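# Slide the paper roll onto the wooden holder's post

## Task

Fit the paper roll over the post of the wooden holder so that it sits down on the holder's base, and then release the roll so no gripper is touching it.

## Robot and tools

ROBOT. Two arms, left_arm and right_arm, each ending in a parallel two-finger gripper with a wrist camera. The fingers extend along the gripper's own +z axis and close along its y axis. end_effector_position is the point between the finger pads, roughly 1 cm short of the fingertips.

FRAME. All positions and orientations use one scene frame. Its origin is at table-top height, halfway between the nominal arm bases. +z is up, +x reaches out over the table, and left_arm sits on the +y side (arm names do not match image left/right). Positions are in metres. Orientations are quaternions written w first (qw, qx, qy, qz). Reported poses can be off by a few centimetres, more when an arm is stretched far. A BASES line, when present, gives calibrated base positions.

ROW FORMAT. Every commanded row holds 16 numbers, even when only one arm should move: x, y, z, qw, qx, qy, qz, opening for left_arm, then the same eight for right_arm. The x, y, z and quaternion are an absolute target pose for that gripper in the scene frame, not an offset. Opening runs from -1 (shut) to +1 (fully open, 0.094 m). To hold an arm still, resend its last reported pose and its desired opening in every row; to keep a gripper's orientation, keep sending the same quaternion rather than copying a drifted reading.

execute_actions(actions, cameras). actions is an empty list (look: returns the state and pictures), or a list with one action {"rows": [...], "steps": n}, where rows are 1 to 15 rows and steps is 5 to 15 control steps of 1/30 s (default 15; the last row repeats to fill), or one wait {"steps": n} with n up to 300, counted from the previous result including your reply time. Each target must lie within 0.6 m of that arm's last reported position along every gripper axis, or the call is refused and nothing is sent. The controller limits each step to 100 mm and 20 degrees from the measured pose, so far goals need several actions. Results are taken 5 steps before an action ends; those steps run afterwards. Pictures come only with an empty list or when cameras names them (["all"], [] or specific names).

move(target, speed, blend, blocking, cameras). target is one 16-number row or a list of up to 15 rows; there is no 0.6 m limit. The grippers follow straight paths that finish together, lasting at least 0.5 s and at most 10 s. speed is m/s, 0.002 to 0.5 (default 0.25), one value or one per target; rotation speed is capped at twice that in rad/s. blend, in metres, rounds the corners of a list (0 stops at each). blocking=false returns about 0.5 s after start while motion continues. Openings of the first row are sent at the start; openings of later rows are applied only after all arms halt there. Paths do not avoid obstacles or the other arm. Grippers lag and may overshoot speed, especially with a near-straight arm. Avoid paths passing close to an arm's own base. The extra "move:" line reports the ending (done, off_target, moving, held, fault) and any limits: paced means poses were clipped, held means a check withheld steps. done means at rest within 10 mm and 2 degrees; neither done nor off_target tells you about contact.

wait(seconds): 0 to 10 s, sends nothing new; returns early when a running move ends. stop(): brakes a running move (needs braking distance); fingers keep moving. zoom_image(camera, region): camera is cam_high, cam_left_wrist or cam_right_wrist; region is [x0, y0, x1, y1] pixels, at most 504 by 504, from the latest image. finished_scene(scene): ends the current scene with its number; irreversible, so only call once the roll rests on the base and the hand is clear.

CAMERAS. cam_high (fixed, 672x504) looks down over the table; the two wrist cameras are 672x504. Calibration K, distortion and T_world_to_cam are given per camera; fixed-camera estimates are best near the image centre; wrist images may lag a moving arm.

READING RESULTS. grip_measured uses the opening scale; it reads slightly wide when empty and narrower than a gripped part under full squeeze. The fingers press at their force limit from about 0.05 below the first-touch reading (more for round parts such as a roll), and grip_measured gives no sign of touch. To release, command an opening well above grip_measured. Joint velocities marked "within noise" mean that arm is still. Joint torques include the arm's weight; joints 1-3 wrap at ±28 N m. Hand target shows where the controller currently drives the gripper. Friction and gravity can leave a gripper a centimetre or more off target without contact.

CAUTIONS. Random tugs may hit the held roll or nudge loose objects. Do not drop the roll, release it while moving, or let anything fall or be left off the table. Approach contacts slowly and do not aim far past a contact point, as that presses hard. Keep the grippers and wrist cameras away from each other; arm-to-arm collisions can fail the task. Keep arms from sitting stretched out, holding load long or pushing at unreachable poses: motors heat, a MOTOR HOT line warns at 75 °C, and at 90 °C the arm folds and goes idle. Joint limits (rad): waist -2.618 to 3.054, shoulder 0 to 3.142, elbow 0 to 3.142 (straight at 2.901), wrist pitch and yaw ±1.571, wrist roll ±2.094.

Each tool is called by a JSON object that holds its "api" and its "payload", one argument or row to a line.

## Session

{"api": "execute_actions", "payload": {
  "actions": []
}}

Scene clock: 0.00 s of 4400.00 s.
left_arm: end_effector_position=(+0.3629, +0.4204, +0.1333) grip_measured=+1.000 end_effector_quat_wxyz=(+0.532, -0.221, +0.816, +0.055) | right_arm: end_effector_position=(+0.4447, -0.1811, +0.1836) grip_measured=+1.000 end_effector_quat_wxyz=(+0.228, -0.321, +0.854, +0.341)
Joint positions: left_arm=[0.482 1.157 0.419 0.293 0.121 -0.104 0.094] | right_arm=[0.031 2.183 2.08 -1.173 -0.805 -0.549 0.094]
Joint velocities: within noise
Joint torques (N m): no reading
Motor temperatures (°C): left_arm=[23 24 21 24 22 21 23] | right_arm=[23 23 23 22 22 23 24]
Heat: left arm: 24 °C; right arm: 24 °C.
Hand target: left_arm +0.3638, +0.4208, +0.1376; +0.536, -0.219, +0.813, +0.056 | right_arm +0.4442, -0.1793, +0.1925; +0.237, -0.325, +0.848, +0.345

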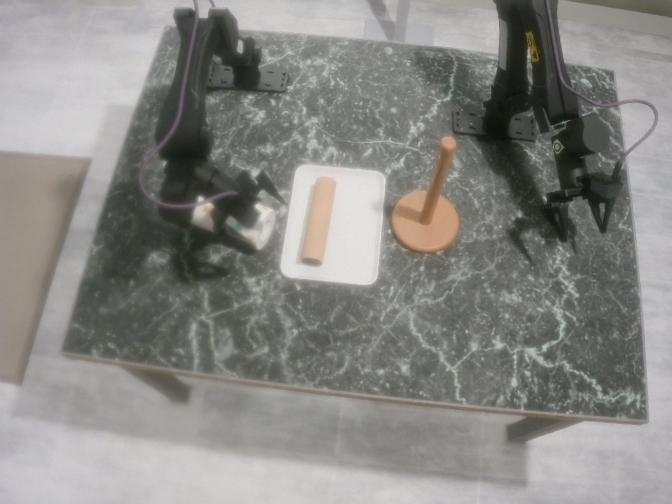

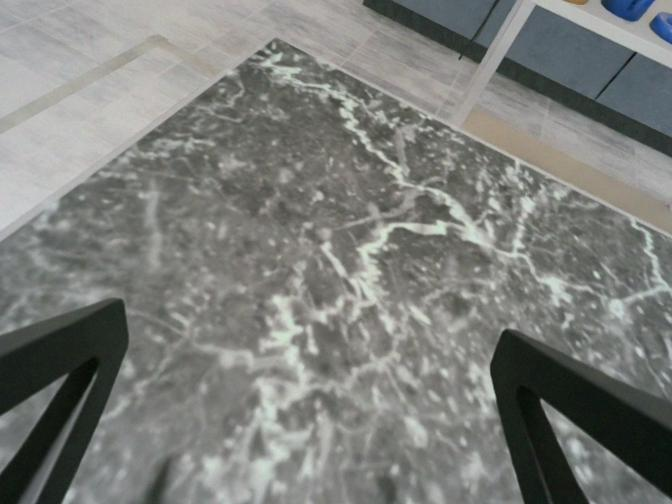

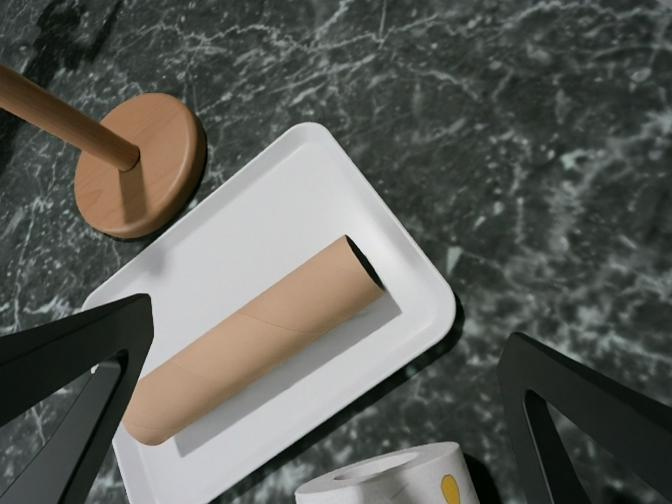

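{"api": "zoom_image", "payload": {
  "camera": "cam_high",
  "region": [150, 150, 320, 290]
}}

{"api": "zoom_image", "payload": {
  "camera": "cam_right_wrist",
  "region": [200, 370, 560, 504]
}}

Scaled by 2.965 from the camera's 672x504 image, which has a finer 960x720 frame.

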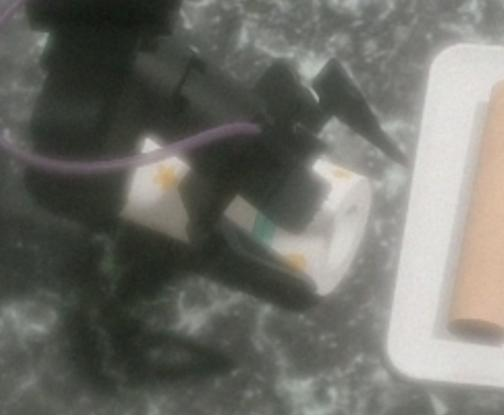

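Scaled by 1.400 from the camera's 672x504 image, which has a finer 960x720 frame.

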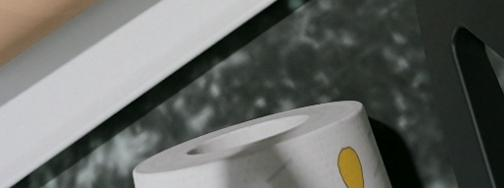

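{"api": "move", "payload": {
  "target": [0.3629,0.4204,0.1333,0.532,-0.221,0.816,0.055,1,0.388,-0.275,0.20,0,-0.66,0.751,0,1],
  "speed": 0.4,
  "cameras": ["cam_high","cam_right_wrist"]
}}

Scene clock: 3.70 s of 4400.00 s.
left_arm: end_effector_position=(+0.3629, +0.4204, +0.1333) grip_measured=+1.000 end_effector_quat_wxyz=(+0.532, -0.221, +0.816, +0.055) | right_arm: end_effector_position=(+0.3972, -0.2755, +0.1865) grip_measured=+1.000 end_effector_quat_wxyz=(+0.056, -0.653, +0.754, -0.032)
Joint positions: left_arm=[0.482 1.157 0.419 0.293 0.121 -0.104 0.094] | right_arm=[0.112 2.134 2.263 -1.572 -0.009 -1.302 0.094]
Joint velocities: within noise
Joint torques (N m): left_arm=[-0.06 -3.69 7.31 2.07 0.03 -0.03] | right_arm=[0.5 -16.91 4.56 0.32 0.05 -0.03]
Motor temperatures (°C): left_arm=[23 24 22 25 22 21 23] | right_arm=[23 25 23 23 22 23 24]
Heat: left arm: 25 °C; right arm: 25 °C.
Hand target: left_arm +0.3629, +0.4204, +0.1333; +0.532, -0.221, +0.816, +0.055 | right_arm +0.3882, -0.2751, +0.1990; +0.059, -0.658, +0.750, -0.039
Off the commanded pose: left_arm 0.000 m, 0 deg | right_arm 0.016 m, 7 deg.
joint sent to its limit (right arm) — joint 4 (wrist pitch), lower limit.
Kept back: nothing.
move: off_target (right_arm)
camera_calibration:
cam_right_wrist: T_world_to_cam=[[0.994723, -0.0220535, 0.100196, -0.42071], [-0.0650678, -0.890689, 0.449933, -0.279639], [0.0793212, -0.454079, -0.887424, 0.112785], [0, 0, 0, 1]] pos_world=[0.391348, -0.207136, 0.268061]
Images, in order (width x height): cam_high 672x504, cam_right_wrist 672x504.

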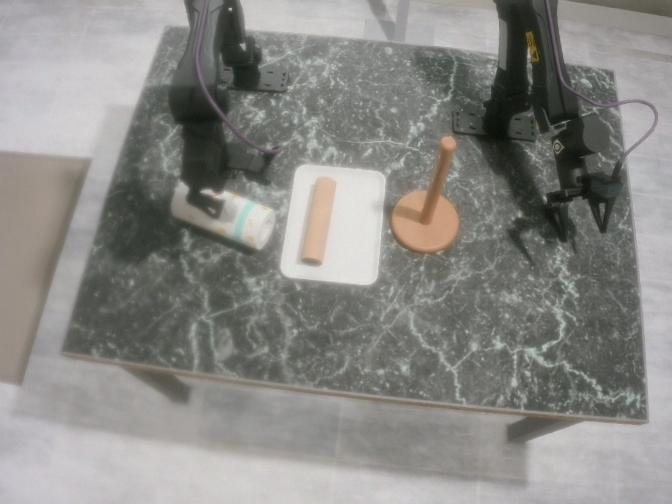

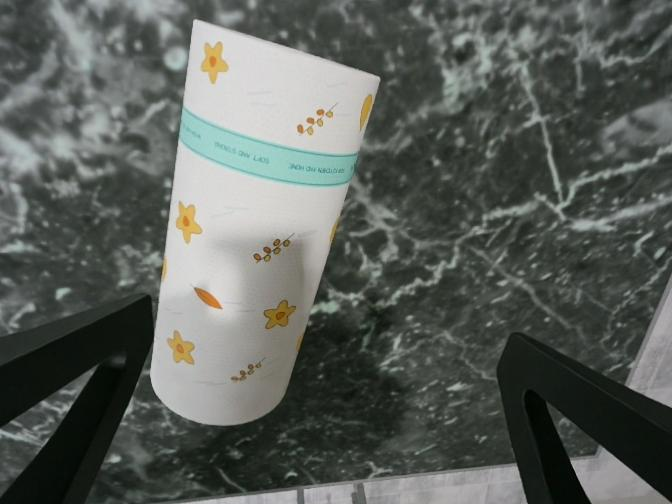

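{"api": "move", "payload": {
  "target": [0.3629,0.4204,0.1333,0.532,-0.221,0.816,0.055,1,0.363,-0.305,0.14,0,-0.612,0.791,0,1],
  "speed": 0.3,
  "cameras": ["cam_high","cam_right_wrist"]
}}

Scene clock: 6.00 s of 4400.00 s.
left_arm: end_effector_position=(+0.3629, +0.4204, +0.1333) grip_measured=+1.000 end_effector_quat_wxyz=(+0.532, -0.221, +0.816, +0.055) | right_arm: end_effector_position=(+0.3652, -0.3046, +0.1257) grip_measured=+1.000 end_effector_quat_wxyz=(-0.016, -0.614, +0.789, +0.012)
Joint positions: left_arm=[0.482 1.157 0.419 0.293 0.121 -0.104 0.094] | right_arm=[0.052 2.097 1.965 -1.479 -0.002 -1.258 0.094]
Joint velocities: within noise
Joint torques (N m): left_arm=[-0.01 -3.67 7.42 2.07 0.02 -0.01] | right_arm=[0.02 -17.21 4.63 0.21 0.02 0.1]
Motor temperatures (°C): left_arm=[23 24 22 26 22 21 23] | right_arm=[23 26 23 23 22 23 24]
Heat: left arm: 26 °C; right arm: 26 °C.
Hand target: left_arm +0.3629, +0.4204, +0.1333; +0.532, -0.221, +0.816, +0.055 | right_arm +0.3629, -0.3050, +0.1397; +0.000, -0.612, +0.791, +0.000
Off the commanded pose: left_arm 0.000 m, 0 deg | right_arm 0.014 m, 2 deg.
Kept back: nothing.
move: off_target (right_arm)
camera_calibration:
cam_right_wrist: T_world_to_cam=[[0.989943, -0.125163, -0.0659315, -0.392212], [-0.0784147, -0.873395, 0.480659, -0.274042], [-0.117745, -0.470655, -0.874426, 0.113483], [0, 0, 0, 1]] pos_world=[0.380141, -0.235026, 0.205094]
Images, in order (width x height): cam_high 672x504, cam_right_wrist 672x504.

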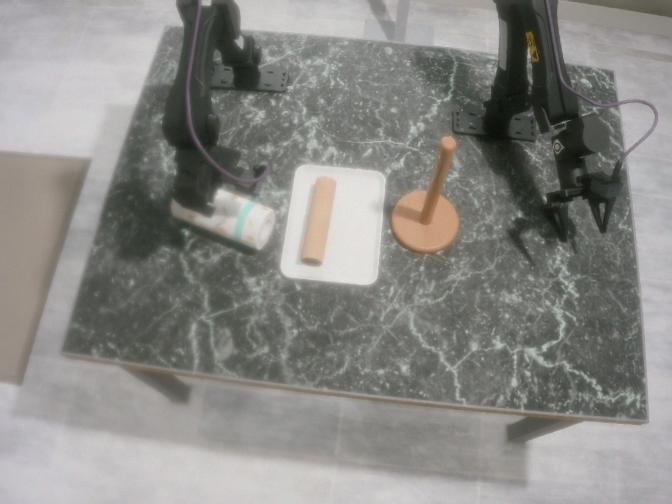

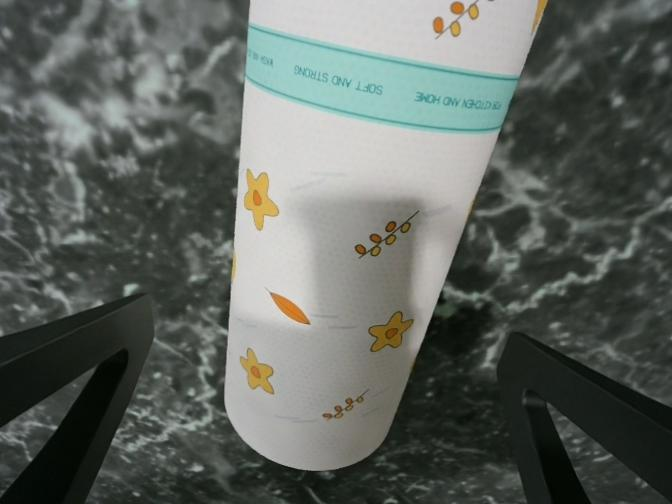

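{"api": "move", "payload": {
  "target": [
    [0.3629,0.4204,0.1333,0.532,-0.221,0.816,0.055,1,0.3655,-0.312,0.056,0,-0.596,0.803,0,1],
    [0.3629,0.4204,0.1333,0.532,-0.221,0.816,0.055,1,0.3655,-0.312,0.056,0,-0.596,0.803,0,0.7]
  ],
  "speed": 0.15,
  "cameras": ["cam_high","cam_right_wrist"]
}}

Scene clock: 8.40 s of 4400.00 s.
left_arm: end_effector_position=(+0.3629, +0.4204, +0.1333) grip_measured=+1.000 end_effector_quat_wxyz=(+0.532, -0.221, +0.816, +0.055) | right_arm: end_effector_position=(+0.3672, -0.3090, +0.0532) grip_measured=+0.706 end_effector_quat_wxyz=(-0.004, -0.601, +0.799, +0.003)
Joint positions: left_arm=[0.482 1.157 0.419 0.293 0.121 -0.104 0.094] | right_arm=[0.04 2.084 1.657 -1.154 -0.001 -1.236 0.08]
Joint velocities: within noise
Joint torques (N m): left_arm=[-0.01 -3.73 7.35 2.06 0.01 -0.03] | right_arm=[-0.55 -14.34 4.77 0.29 0.03 0.09]
Motor temperatures (°C): left_arm=[23 24 22 26 22 21 23] | right_arm=[23 26 23 23 22 23 24]
Heat: left arm: 26 °C; right arm: 26 °C.
Hand target: left_arm +0.3629, +0.4204, +0.1333; +0.532, -0.221, +0.816, +0.055 | right_arm +0.3656, -0.3119, +0.0560; +0.000, -0.596, +0.803, +0.000
Off the commanded pose: left_arm 0.000 m, 0 deg | right_arm 0.004 m, 1 deg.
Kept back: nothing.
move: done
camera_calibration:
cam_right_wrist: T_world_to_cam=[[0.986754, -0.158296, -0.0354692, -0.410154], [-0.122457, -0.870257, 0.477133, -0.225541], [-0.106396, -0.46647, -0.878115, 0.0455696], [0, 0, 0, 1]] pos_world=[0.38195, -0.239948, 0.133081]
Images, in order (width x height): cam_high 672x504, cam_right_wrist 672x504.

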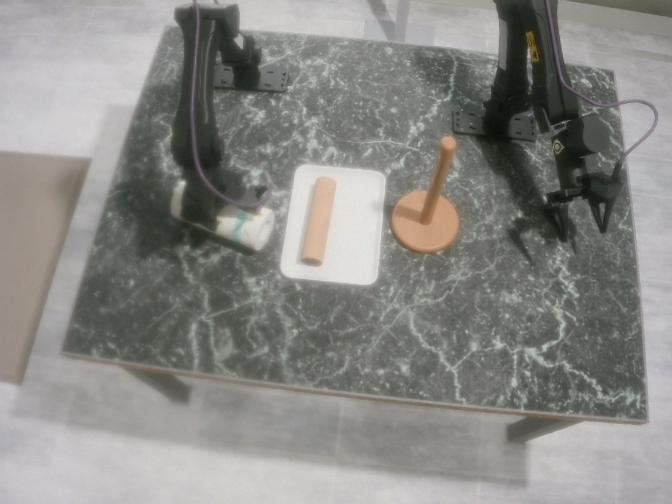

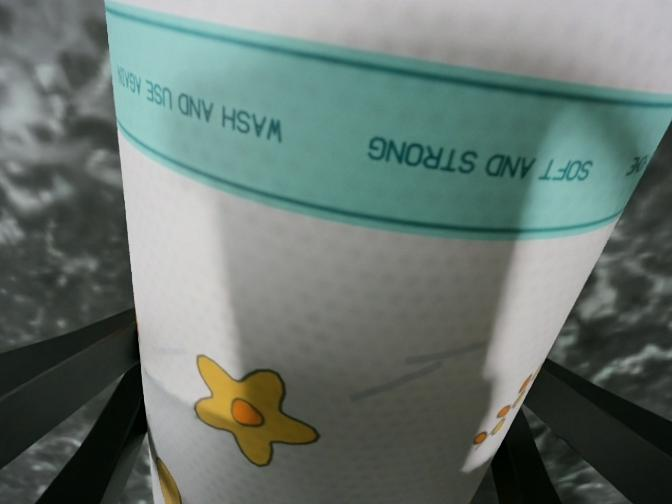

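{"api": "move", "payload": {
  "target": [
    [0.3629,0.4204,0.1333,0.532,-0.221,0.816,0.055,1,0.3672,-0.309,0.0532,0,-0.601,0.799,0,0.55],
    [0.3629,0.4204,0.1333,0.532,-0.221,0.816,0.055,1,0.3672,-0.309,0.18,0,-0.601,0.799,0,0.55],
    [0.3629,0.4204,0.1333,0.532,-0.221,0.816,0.055,1,0.26,0.01,0.47,0.632,-0.316,0.632,0.316,0.55]
  ],
  "speed": [0.3,0.25,0.35],
  "blend": [0,0.04,0],
  "cameras": ["cam_high","cam_right_wrist"]
}}

Scene clock: 13.57 s of 4400.00 s.
left_arm: end_effector_position=(+0.3629, +0.4204, +0.1333) grip_measured=+1.000 end_effector_quat_wxyz=(+0.532, -0.221, +0.816, +0.055) | right_arm: end_effector_position=(+0.2616, +0.0102, +0.4672) grip_measured=+0.684 end_effector_quat_wxyz=(+0.625, -0.323, +0.637, +0.313)
Joint positions: left_arm=[0.482 1.157 0.419 0.293 0.121 -0.104 0.094] | right_arm=[0.81 1.364 1.512 -0.17 -0.11 -0.007 0.079]
Joint velocities: within noise
Joint torques (N m): left_arm=[-0.06 -3.64 7.39 2.06 0.02 -0.04] | right_arm=[0.58 -6.83 5.83 2.26 0.14 0.08]
Motor temperatures (°C): left_arm=[23 24 22 27 22 21 23] | right_arm=[23 26 23 23 22 23 24]
Heat: left arm: 27 °C; right arm: 26 °C.
Hand target: left_arm +0.3629, +0.4204, +0.1333; +0.532, -0.221, +0.816, +0.055 | right_arm +0.2600, +0.0100, +0.4699; +0.632, -0.317, +0.633, +0.316
Off the commanded pose: left_arm 0.000 m, 0 deg | right_arm 0.003 m, 1 deg.
Kept back: nothing.
move: done
camera_calibration:
cam_right_wrist: T_world_to_cam=[[0.813567, -0.567642, 0.126058, -0.266745], [-0.195559, -0.471274, -0.860034, 0.48156], [0.547599, 0.675044, -0.49442, 0.184725], [0, 0, 0, 1]] pos_world=[0.210033, -0.0491665, 0.539115]
Images, in order (width x height): cam_high 672x504, cam_right_wrist 672x504.

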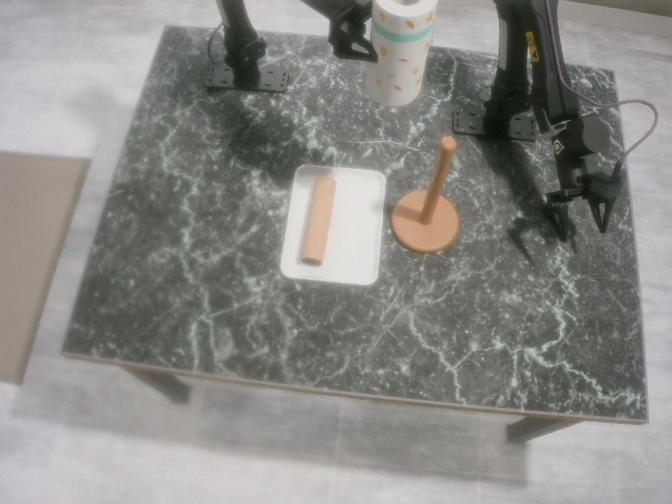

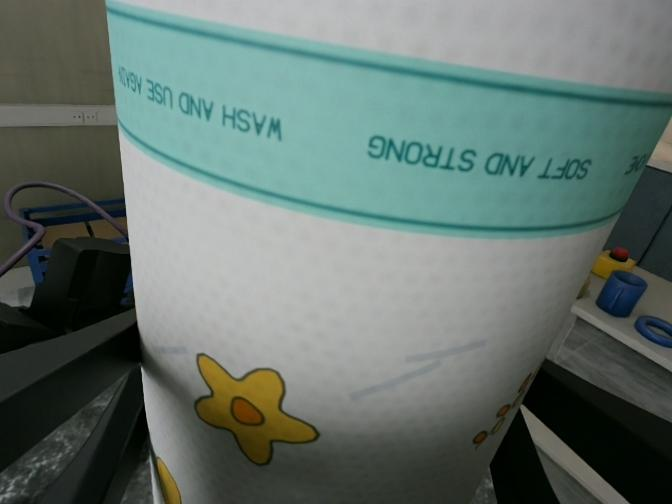

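{"api": "zoom_image", "payload": {
  "camera": "cam_high",
  "region": [340, 0, 480, 110]
}}

{"api": "zoom_image", "payload": {
  "camera": "cam_high",
  "region": [370, 130, 490, 260]
}}

Scaled by 3.600 from the camera's 672x504 image, which has a finer 960x720 frame.

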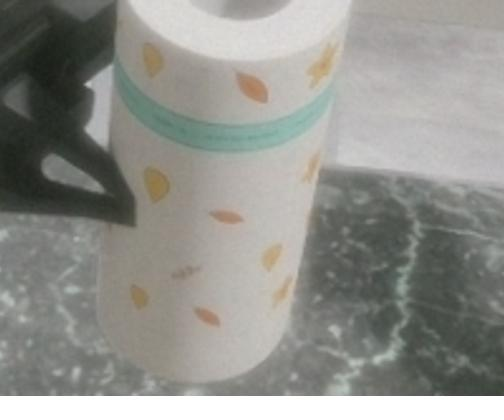

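Scaled by 3.877 from the camera's 672x504 image, which has a finer 960x720 frame.

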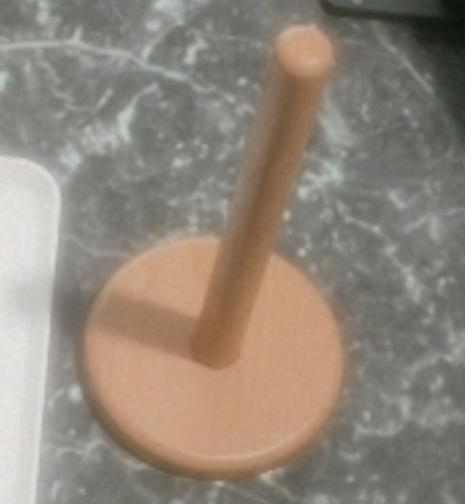

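{"api": "move", "payload": {
  "target": [0.18,0.35,0.40,0.632,0.316,0.632,-0.316,1,0.320,0.1128,0.46,0.632,-0.316,0.632,0.316,0.55],
  "speed": 0.35,
  "cameras": ["cam_high","cam_left_wrist"]
}}

{"api": "zoom_image", "payload": {
  "camera": "cam_high",
  "region": [380, 0, 520, 160]
}}

Scene clock: 19.23 s of 4400.00 s.
left_arm: end_effector_position=(+0.1917, +0.3643, +0.3964) grip_measured=+1.000 end_effector_quat_wxyz=(+0.699, -0.154, +0.691, +0.102) | right_arm: end_effector_position=(+0.3186, +0.1079, +0.4466) grip_measured=+0.684 end_effector_quat_wxyz=(+0.621, -0.325, +0.642, +0.311)
Joint positions: left_arm=[1.895 0.451 0.96 -0.63 1.549 0.047 0.094] | right_arm=[0.876 1.764 1.837 -0.109 -0.043 -0.006 0.079]
Joint velocities: within noise
Joint torques (N m): left_arm=[0.42 1.43 6.76 1.44 0.13 -0.11] | right_arm=[0.55 -8.79 11.7 2.12 0.15 0.1]
Motor temperatures (°C): left_arm=[23 24 22 27 22 21 23] | right_arm=[23 26 24 25 22 23 25]
Heat: left arm: 27 °C; right arm: 26 °C.
Hand target: left_arm +0.1945, +0.3560, +0.4003; +0.698, -0.146, +0.692, +0.109 | right_arm +0.3194, +0.1121, +0.4597; +0.633, -0.316, +0.632, +0.316
Off the commanded pose: left_arm 0.019 m, 74 deg; orientation clipped | right_arm 0.014 m, 2 deg.
joint sent to its limit (left arm) — joint 5 (wrist yaw), upper limit.
Kept back: nothing.
move: off_target (left_arm, right_arm); limits=paced
camera_calibration:
cam_left_wrist: T_world_to_cam=[[0.33051, -0.923216, 0.196049, 0.191219], [-0.384252, -0.321354, -0.865495, 0.558795], [0.86204, 0.210723, -0.460958, 0.0444035], [0, 0, 0, 1]] pos_world=[0.113241, 0.34675, 0.466614]
Images, in order (width x height): cam_high 672x504, cam_left_wrist 672x504.

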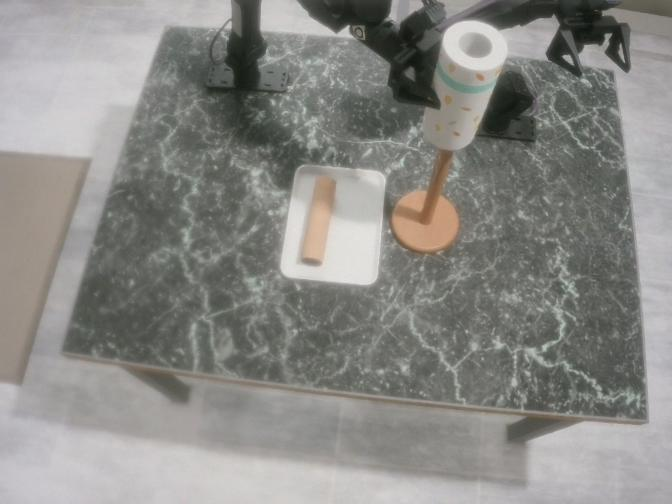

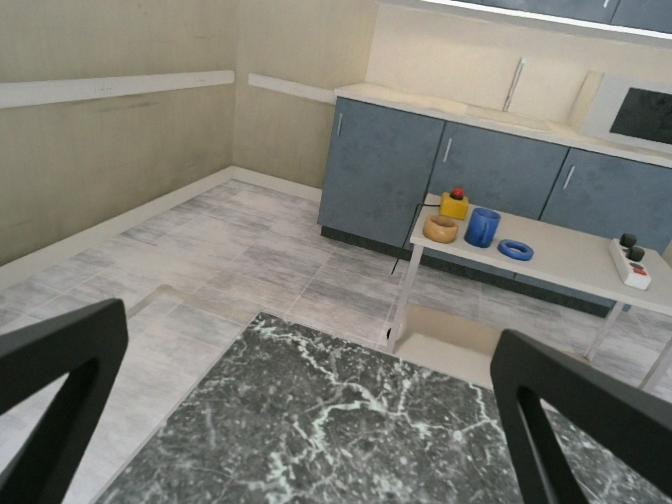

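Scaled by 3.150 from the camera's 672x504 image, which has a finer 960x720 frame.

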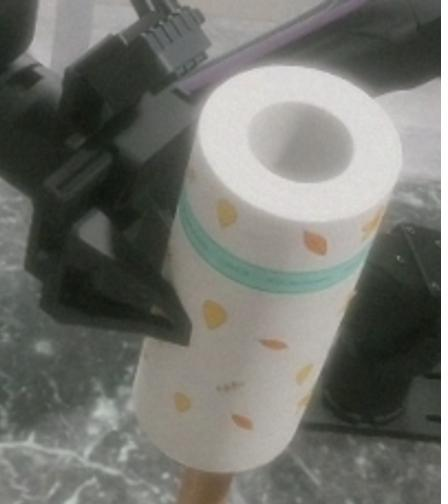

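{"api": "move", "payload": {
  "target": [
    [0.1917,0.3643,0.3964,0.699,-0.154,0.691,0.102,1,0.3245,0.1185,0.46,0.632,-0.316,0.632,0.316,0.55],
    [0.1917,0.3643,0.3964,0.699,-0.154,0.691,0.102,1,0.3245,0.1185,0.37,0.632,-0.316,0.632,0.316,0.55]
  ],
  "speed": 0.12,
  "cameras": ["cam_high"]
}}

{"api": "zoom_image", "payload": {
  "camera": "cam_high",
  "region": [380, 40, 520, 200]
}}

Scene clock: 21.40 s of 4400.00 s.
left_arm: end_effector_position=(+0.1917, +0.3643, +0.3966) grip_measured=+1.000 end_effector_quat_wxyz=(+0.699, -0.155, +0.691, +0.101) | right_arm: end_effector_position=(+0.3298, +0.1216, +0.3525) grip_measured=+0.684 end_effector_quat_wxyz=(+0.615, -0.327, +0.648, +0.308)
Joint positions: left_arm=[1.895 0.451 0.96 -0.627 1.549 0.041 0.094] | right_arm=[0.876 1.786 1.503 0.23 -0.043 -0.006 0.079]
Joint velocities: within noise
Joint torques (N m): left_arm=[-0.02 3.03 5.64 1.45 0.07 -0.02] | right_arm=[0.57 -13.56 6.93 2.36 0.11 0.07]
Motor temperatures (°C): left_arm=[23 24 22 27 22 21 23] | right_arm=[23 26 24 26 22 23 25]
Heat: left arm: 27 °C; right arm: 26 °C.
Hand target: left_arm +0.1917, +0.3642, +0.3964; +0.699, -0.154, +0.691, +0.102 | right_arm +0.3245, +0.1184, +0.3699; +0.632, -0.316, +0.633, +0.316
Off the commanded pose: left_arm 0.000 m, 0 deg | right_arm 0.019 m, 3 deg.
Kept back: nothing.
move: off_target (right_arm)
Images, in order (width x height): cam_high 672x504.

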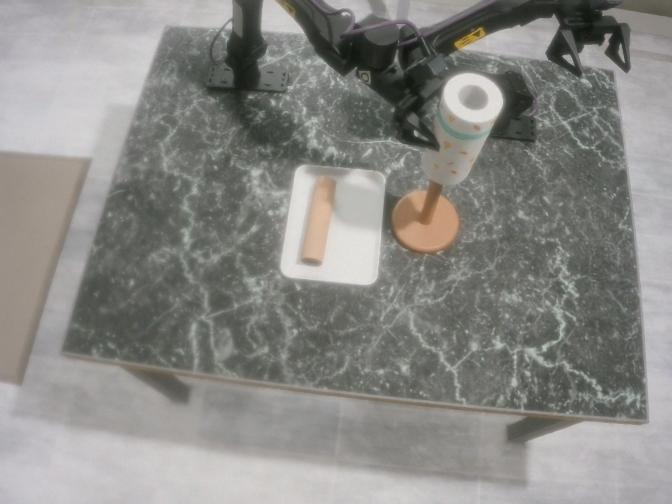

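Scaled by 3.150 from the camera's 672x504 image, which has a finer 960x720 frame.

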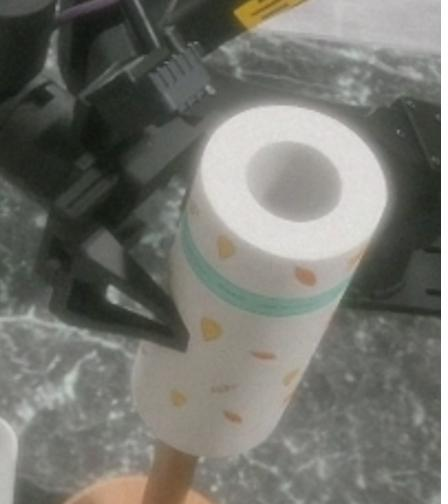

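{"api": "move", "payload": {
  "target": [
    [0.1917,0.3643,0.3964,0.699,-0.154,0.691,0.102,1,0.321,0.111,0.36,0.632,-0.316,0.632,0.316,0.55],
    [0.1917,0.3643,0.3964,0.699,-0.154,0.691,0.102,1,0.321,0.111,0.24,0.632,-0.316,0.632,0.316,0.55]
  ],
  "speed": 0.12,
  "blend": 0.005,
  "cameras": ["cam_high"]
}}

{"api": "zoom_image", "payload": {
  "camera": "cam_high",
  "region": [380, 90, 520, 250]
}}

Scene clock: 23.70 s of 4400.00 s.
left_arm: end_effector_position=(+0.1917, +0.3643, +0.3967) grip_measured=+1.000 end_effector_quat_wxyz=(+0.699, -0.155, +0.691, +0.101) | right_arm: end_effector_position=(+0.3206, +0.1103, +0.2466) grip_measured=+0.684 end_effector_quat_wxyz=(+0.632, -0.320, +0.632, +0.315)
Joint positions: left_arm=[1.895 0.451 0.96 -0.626 1.549 0.041 0.094] | right_arm=[0.876 1.855 1.098 0.754 -0.043 -0.006 0.079]
Joint velocities: within noise
Joint torques (N m): left_arm=[0.01 3.06 5.64 1.44 0.07 -0.01] | right_arm=[0.18 -9.74 6.27 2.26 0.09 0.07]
Motor temperatures (°C): left_arm=[23 24 22 27 22 21 23] | right_arm=[23 26 24 26 22 23 25]
Heat: left arm: 27 °C; right arm: 26 °C.
Hand target: left_arm +0.1917, +0.3642, +0.3964; +0.699, -0.154, +0.691, +0.102 | right_arm +0.3209, +0.1109, +0.2399; +0.632, -0.317, +0.633, +0.316
Off the commanded pose: left_arm 0.000 m, 0 deg | right_arm 0.007 m, 0 deg.
Kept back: nothing.
move: done
Images, in order (width x height): cam_high 672x504.

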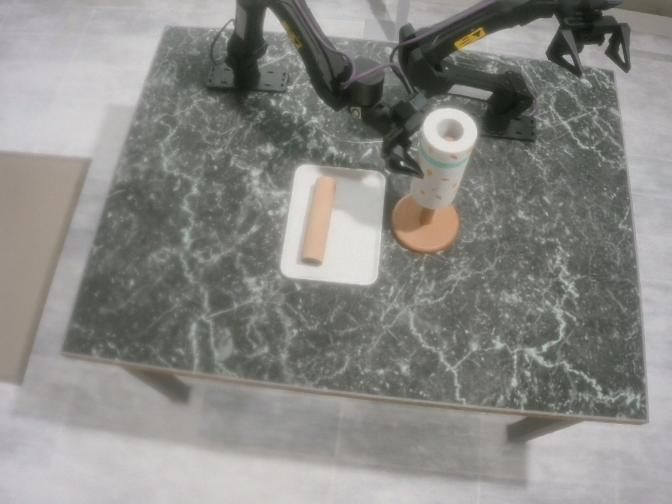

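Scaled by 3.150 from the camera's 672x504 image, which has a finer 960x720 frame.

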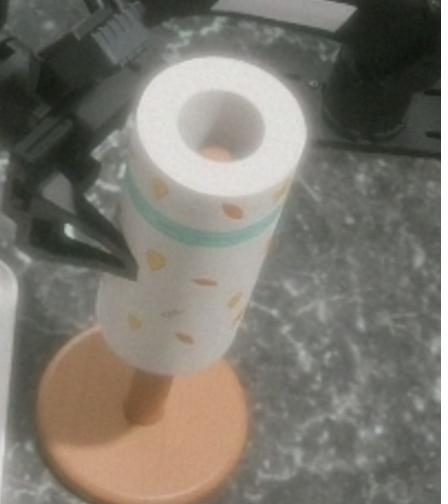

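{"api": "move", "payload": {
  "target": [
    [0.1917,0.3643,0.3964,0.699,-0.154,0.691,0.102,1,0.321,0.111,0.148,0.632,-0.316,0.632,0.316,0.55],
    [0.1917,0.3643,0.3964,0.699,-0.154,0.691,0.102,1,0.321,0.111,0.122,0.632,-0.316,0.632,0.316,0.55]
  ],
  "speed": [0.12,0.04],
  "cameras": ["cam_high"]
}}

{"api": "zoom_image", "payload": {
  "camera": "cam_high",
  "region": [370, 130, 490, 270]
}}

Scene clock: 25.90 s of 4400.00 s.
left_arm: end_effector_position=(+0.1917, +0.3643, +0.3967) grip_measured=+1.000 end_effector_quat_wxyz=(+0.699, -0.155, +0.691, +0.101) | right_arm: end_effector_position=(+0.3229, +0.1132, +0.1352) grip_measured=+0.684 end_effector_quat_wxyz=(+0.636, -0.318, +0.627, +0.318)
Joint positions: left_arm=[1.895 0.451 0.96 -0.626 1.549 0.041 0.094] | right_arm=[0.876 2.171 0.987 1.195 -0.043 -0.006 0.079]
Joint velocities: within noise
Joint torques (N m): left_arm=[-0.03 3.04 5.59 1.46 0.06 -0.03] | right_arm=[0.12 -10.17 4.1 2.24 0.09 0.09]
Motor temperatures (°C): left_arm=[23 24 22 27 22 21 23] | right_arm=[23 26 24 27 22 23 25]
Heat: left arm: 27 °C; right arm: 27 °C.
Hand target: left_arm +0.1917, +0.3642, +0.3964; +0.699, -0.154, +0.691, +0.102 | right_arm +0.3209, +0.1109, +0.1222; +0.632, -0.317, +0.633, +0.316
Off the commanded pose: left_arm 0.000 m, 0 deg | right_arm 0.014 m, 1 deg.
Kept back: nothing.
move: off_target (right_arm)
Images, in order (width x height): cam_high 672x504.

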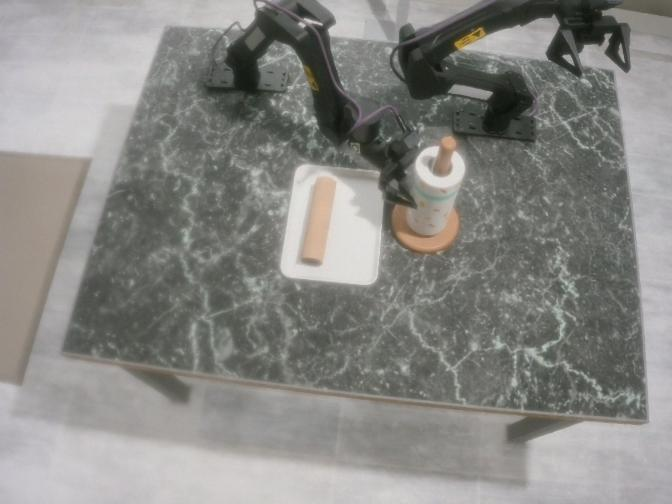

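Scaled by 3.600 from the camera's 672x504 image, which has a finer 960x720 frame.

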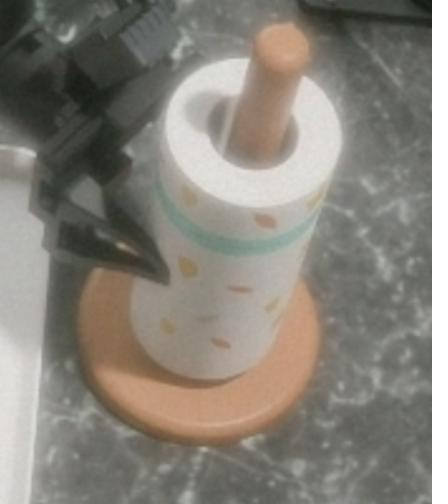

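{"api": "move", "payload": {
  "target": [0.1917,0.3643,0.3964,0.699,-0.154,0.691,0.102,1,0.320,0.110,0.108,0.632,-0.316,0.632,0.316,0.55],
  "speed": 0.04,
  "cameras": ["cam_high"]
}}

{"api": "zoom_image", "payload": {
  "camera": "cam_high",
  "region": [370, 130, 490, 270]
}}

Scene clock: 26.83 s of 4400.00 s.
left_arm: end_effector_position=(+0.1917, +0.3643, +0.3967) grip_measured=+1.000 end_effector_quat_wxyz=(+0.699, -0.155, +0.691, +0.101) | right_arm: end_effector_position=(+0.3220, +0.1120, +0.1209) grip_measured=+0.684 end_effector_quat_wxyz=(+0.636, -0.318, +0.628, +0.317)
Joint positions: left_arm=[1.895 0.451 0.96 -0.626 1.549 0.041 0.094] | right_arm=[0.876 2.213 0.979 1.244 -0.043 -0.006 0.079]
Joint velocities: within noise
Joint torques (N m): left_arm=[-0.08 3.03 5.57 1.43 0.08 -0.02] | right_arm=[0.16 -10.07 4.19 2.22 0.09 0.08]
Motor temperatures (°C): left_arm=[23 24 22 27 22 21 23] | right_arm=[23 26 24 27 22 23 25]
Heat: left arm: 27 °C; right arm: 27 °C.
Hand target: left_arm +0.1917, +0.3642, +0.3964; +0.699, -0.154, +0.691, +0.102 | right_arm +0.3199, +0.1099, +0.1082; +0.632, -0.317, +0.633, +0.316
Off the commanded pose: left_arm 0.000 m, 0 deg | right_arm 0.013 m, 1 deg.
Kept back: nothing.
move: off_target (right_arm)
Images, in order (width x height): cam_high 672x504.

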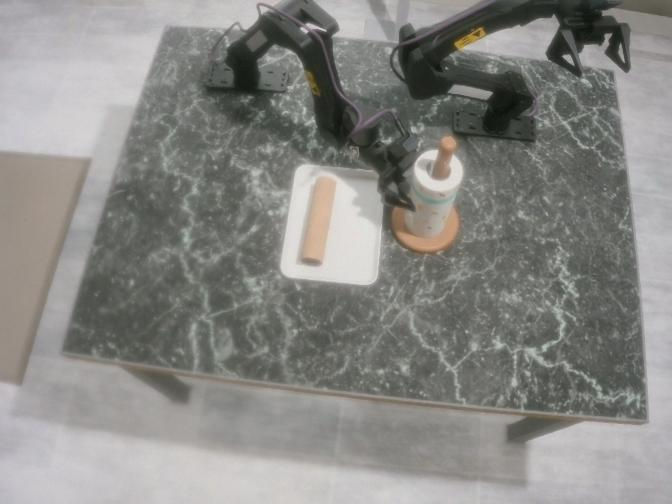

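Scaled by 3.600 from the camera's 672x504 image, which has a finer 960x720 frame.

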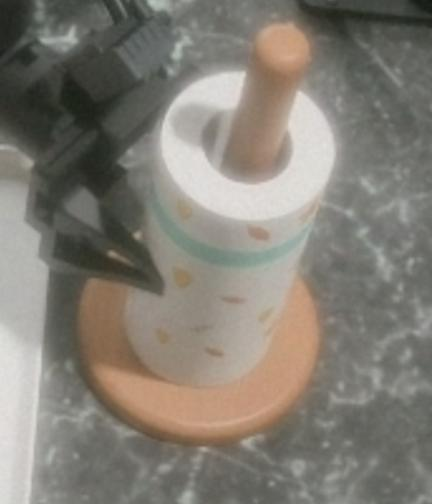

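{"api": "move", "payload": {
  "target": [0.1917,0.3643,0.3964,0.699,-0.154,0.691,0.102,1,0.321,0.111,0.088,0.632,-0.316,0.632,0.316,0.55],
  "speed": 0.05,
  "cameras": ["cam_high"]
}}

{"api": "zoom_image", "payload": {
  "camera": "cam_high",
  "region": [370, 130, 490, 270]
}}

Scene clock: 27.90 s of 4400.00 s.
left_arm: end_effector_position=(+0.1917, +0.3643, +0.3967) grip_measured=+1.000 end_effector_quat_wxyz=(+0.699, -0.155, +0.691, +0.101) | right_arm: end_effector_position=(+0.3213, +0.1112, +0.1190) grip_measured=+0.684 end_effector_quat_wxyz=(+0.655, -0.309, +0.608, +0.326)
Joint positions: left_arm=[1.895 0.451 0.96 -0.626 1.549 0.041 0.094] | right_arm=[0.876 2.27 0.979 1.361 -0.043 -0.006 0.079]
Joint velocities: within noise
Joint torques (N m): left_arm=[-0.02 2.93 5.63 1.45 0.07 -0.03] | right_arm=[0.18 -9.02 4.41 1.62 0.09 0.09]
Motor temperatures (°C): left_arm=[23 24 22 27 22 21 23] | right_arm=[23 26 24 27 22 23 25]
Heat: left arm: 27 °C; right arm: 27 °C.
Hand target: left_arm +0.1917, +0.3642, +0.3964; +0.699, -0.154, +0.691, +0.102 | right_arm +0.3200, +0.1098, +0.0886; +0.633, -0.316, +0.632, +0.316
Off the commanded pose: left_arm 0.000 m, 0 deg | right_arm 0.031 m, 4 deg.
Kept back: nothing.
move: off_target (right_arm)
Images, in order (width x height): cam_high 672x504.

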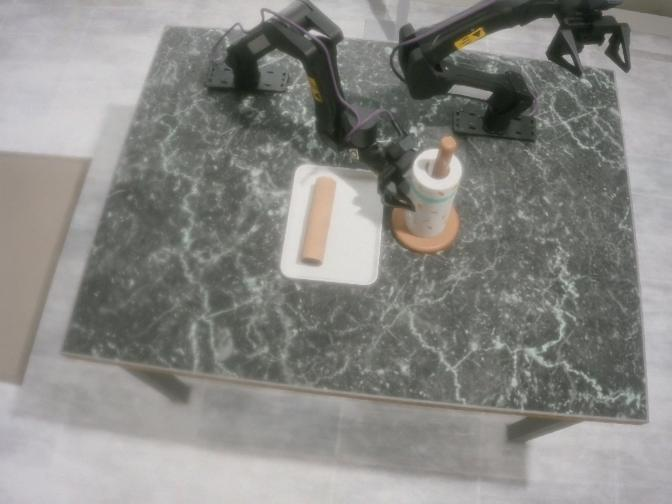

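Scaled by 3.600 from the camera's 672x504 image, which has a finer 960x720 frame.

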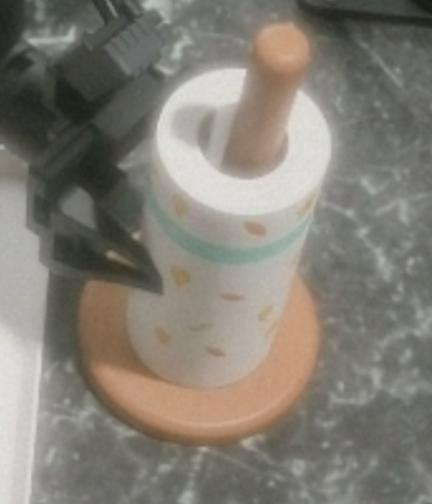

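{"api": "move", "payload": {
  "target": [
    [0.1917,0.3643,0.3964,0.699,-0.154,0.691,0.102,1,0.321,0.111,0.108,0.632,-0.316,0.632,0.316,0.55],
    [0.1917,0.3643,0.3964,0.699,-0.154,0.691,0.102,1,0.321,0.111,0.108,0.632,-0.316,0.632,0.316,1]
  ],
  "speed": 0.1,
  "cameras": ["cam_high","cam_right_wrist"]
}}

{"api": "zoom_image", "payload": {
  "camera": "cam_high",
  "region": [370, 130, 490, 270]
}}

Scene clock: 29.40 s of 4400.00 s.
left_arm: end_effector_position=(+0.1917, +0.3643, +0.3967) grip_measured=+1.000 end_effector_quat_wxyz=(+0.699, -0.155, +0.691, +0.102) | right_arm: end_effector_position=(+0.3217, +0.1116, +0.1006) grip_measured=+0.998 end_effector_quat_wxyz=(+0.631, -0.320, +0.632, +0.315)
Joint positions: left_arm=[1.895 0.451 0.96 -0.626 1.549 0.041 0.094] | right_arm=[0.876 2.27 0.979 1.287 -0.043 -0.006 0.094]
Joint velocities: within noise
Joint torques (N m): left_arm=[-0.02 3.02 5.6 1.45 0.06 -0.01] | right_arm=[0.24 -14.94 4.49 1.77 0.1 0.08]
Motor temperatures (°C): left_arm=[23 24 22 27 22 21 23] | right_arm=[23 26 24 27 22 23 25]
Heat: left arm: 27 °C; right arm: 27 °C.
Hand target: left_arm +0.1917, +0.3642, +0.3964; +0.699, -0.154, +0.691, +0.102 | right_arm +0.3210, +0.1110, +0.1079; +0.633, -0.316, +0.632, +0.316
Off the commanded pose: left_arm 0.000 m, 0 deg | right_arm 0.007 m, 0 deg.
Kept back: nothing.
move: done; target 2's new opening was sent with right_arm's hand 0.010 m and 4 deg from that target
camera_calibration:
cam_right_wrist: T_world_to_cam=[[0.811269, -0.570586, 0.127571, -0.210933], [-0.186574, -0.45943, -0.868398, 0.222471], [0.554105, 0.680703, -0.479178, -0.102117], [0, 0, 0, 1]] pos_world=[0.269215, 0.0513654, 0.17117]
Images, in order (width x height): cam_high 672x504, cam_right_wrist 672x504.

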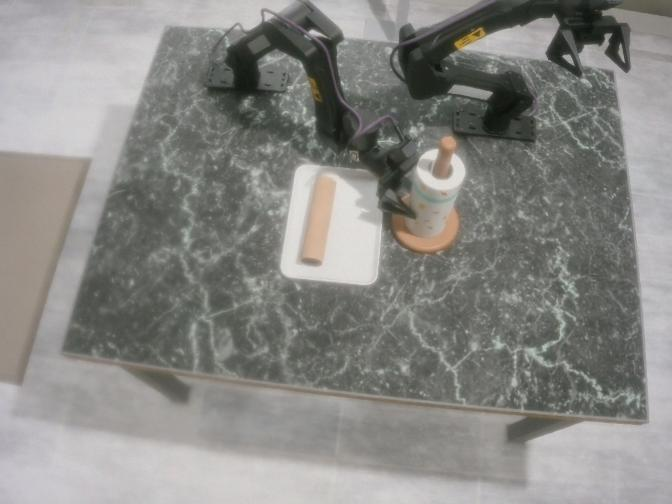

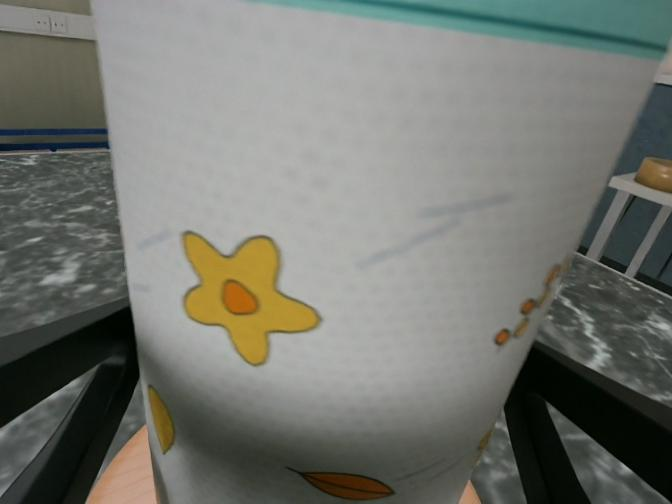

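Scaled by 3.600 from the camera's 672x504 image, which has a finer 960x720 frame.

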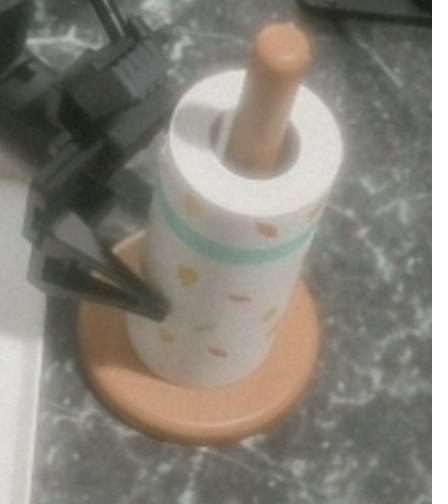

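{"api": "move", "payload": {
  "target": [0.1917,0.3643,0.3964,0.699,-0.154,0.691,0.102,1,0.246,0.011,0.112,0.632,-0.316,0.632,0.316,1],
  "speed": 0.15,
  "cameras": ["cam_high","cam_right_wrist"]
}}

Scene clock: 30.97 s of 4400.00 s.
left_arm: end_effector_position=(+0.1917, +0.3643, +0.3967) grip_measured=+1.000 end_effector_quat_wxyz=(+0.699, -0.155, +0.691, +0.102) | right_arm: end_effector_position=(+0.2469, +0.0142, +0.0990) grip_measured=+0.998 end_effector_quat_wxyz=(+0.620, -0.323, +0.645, +0.307)
Joint positions: left_arm=[1.895 0.451 0.96 -0.626 1.549 0.041 0.094] | right_arm=[0.868 2.029 0.441 1.547 -0.043 -0.006 0.094]
Joint velocities: within noise
Joint torques (N m): left_arm=[-0.03 2.99 5.6 1.47 0.08 -0.01] | right_arm=[-0.51 -12.01 2.24 2.05 -0.12 0.1]
Motor temperatures (°C): left_arm=[23 24 22 27 22 21 23] | right_arm=[23 26 24 27 22 23 25]
Heat: left arm: 27 °C; right arm: 27 °C.
Hand target: left_arm +0.1917, +0.3642, +0.3964; +0.699, -0.154, +0.691, +0.102 | right_arm +0.2462, +0.0112, +0.1118; +0.629, -0.318, +0.636, +0.314
Off the commanded pose: left_arm 0.000 m, 0 deg | right_arm 0.013 m, 2 deg.
joint sent to its limit (right arm) — joint 4 (wrist pitch), upper limit.
Kept back: nothing.
move: off_target (right_arm)
camera_calibration:
cam_right_wrist: T_world_to_cam=[[0.809896, -0.573118, 0.12492, -0.205003], [-0.210517, -0.482775, -0.850065, 0.166777], [0.547496, 0.662166, -0.511648, 0.00993245], [0, 0, 0, 1]] pos_world=[0.195703, -0.0435521, 0.172462]
Images, in order (width x height): cam_high 672x504, cam_right_wrist 672x504.

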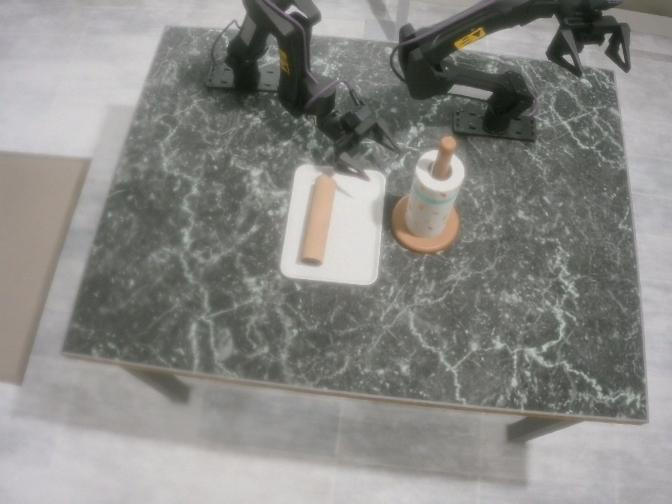

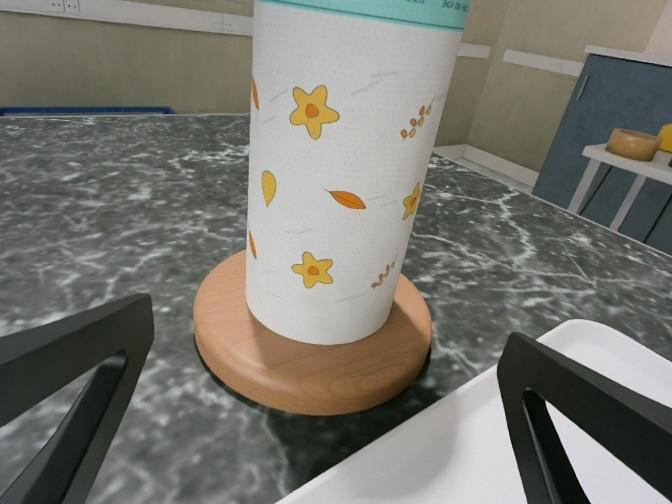

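Resting on the base.

{"api": "finished_scene", "payload": {
  "scene": 1
}}

The scene is finished: the task was done.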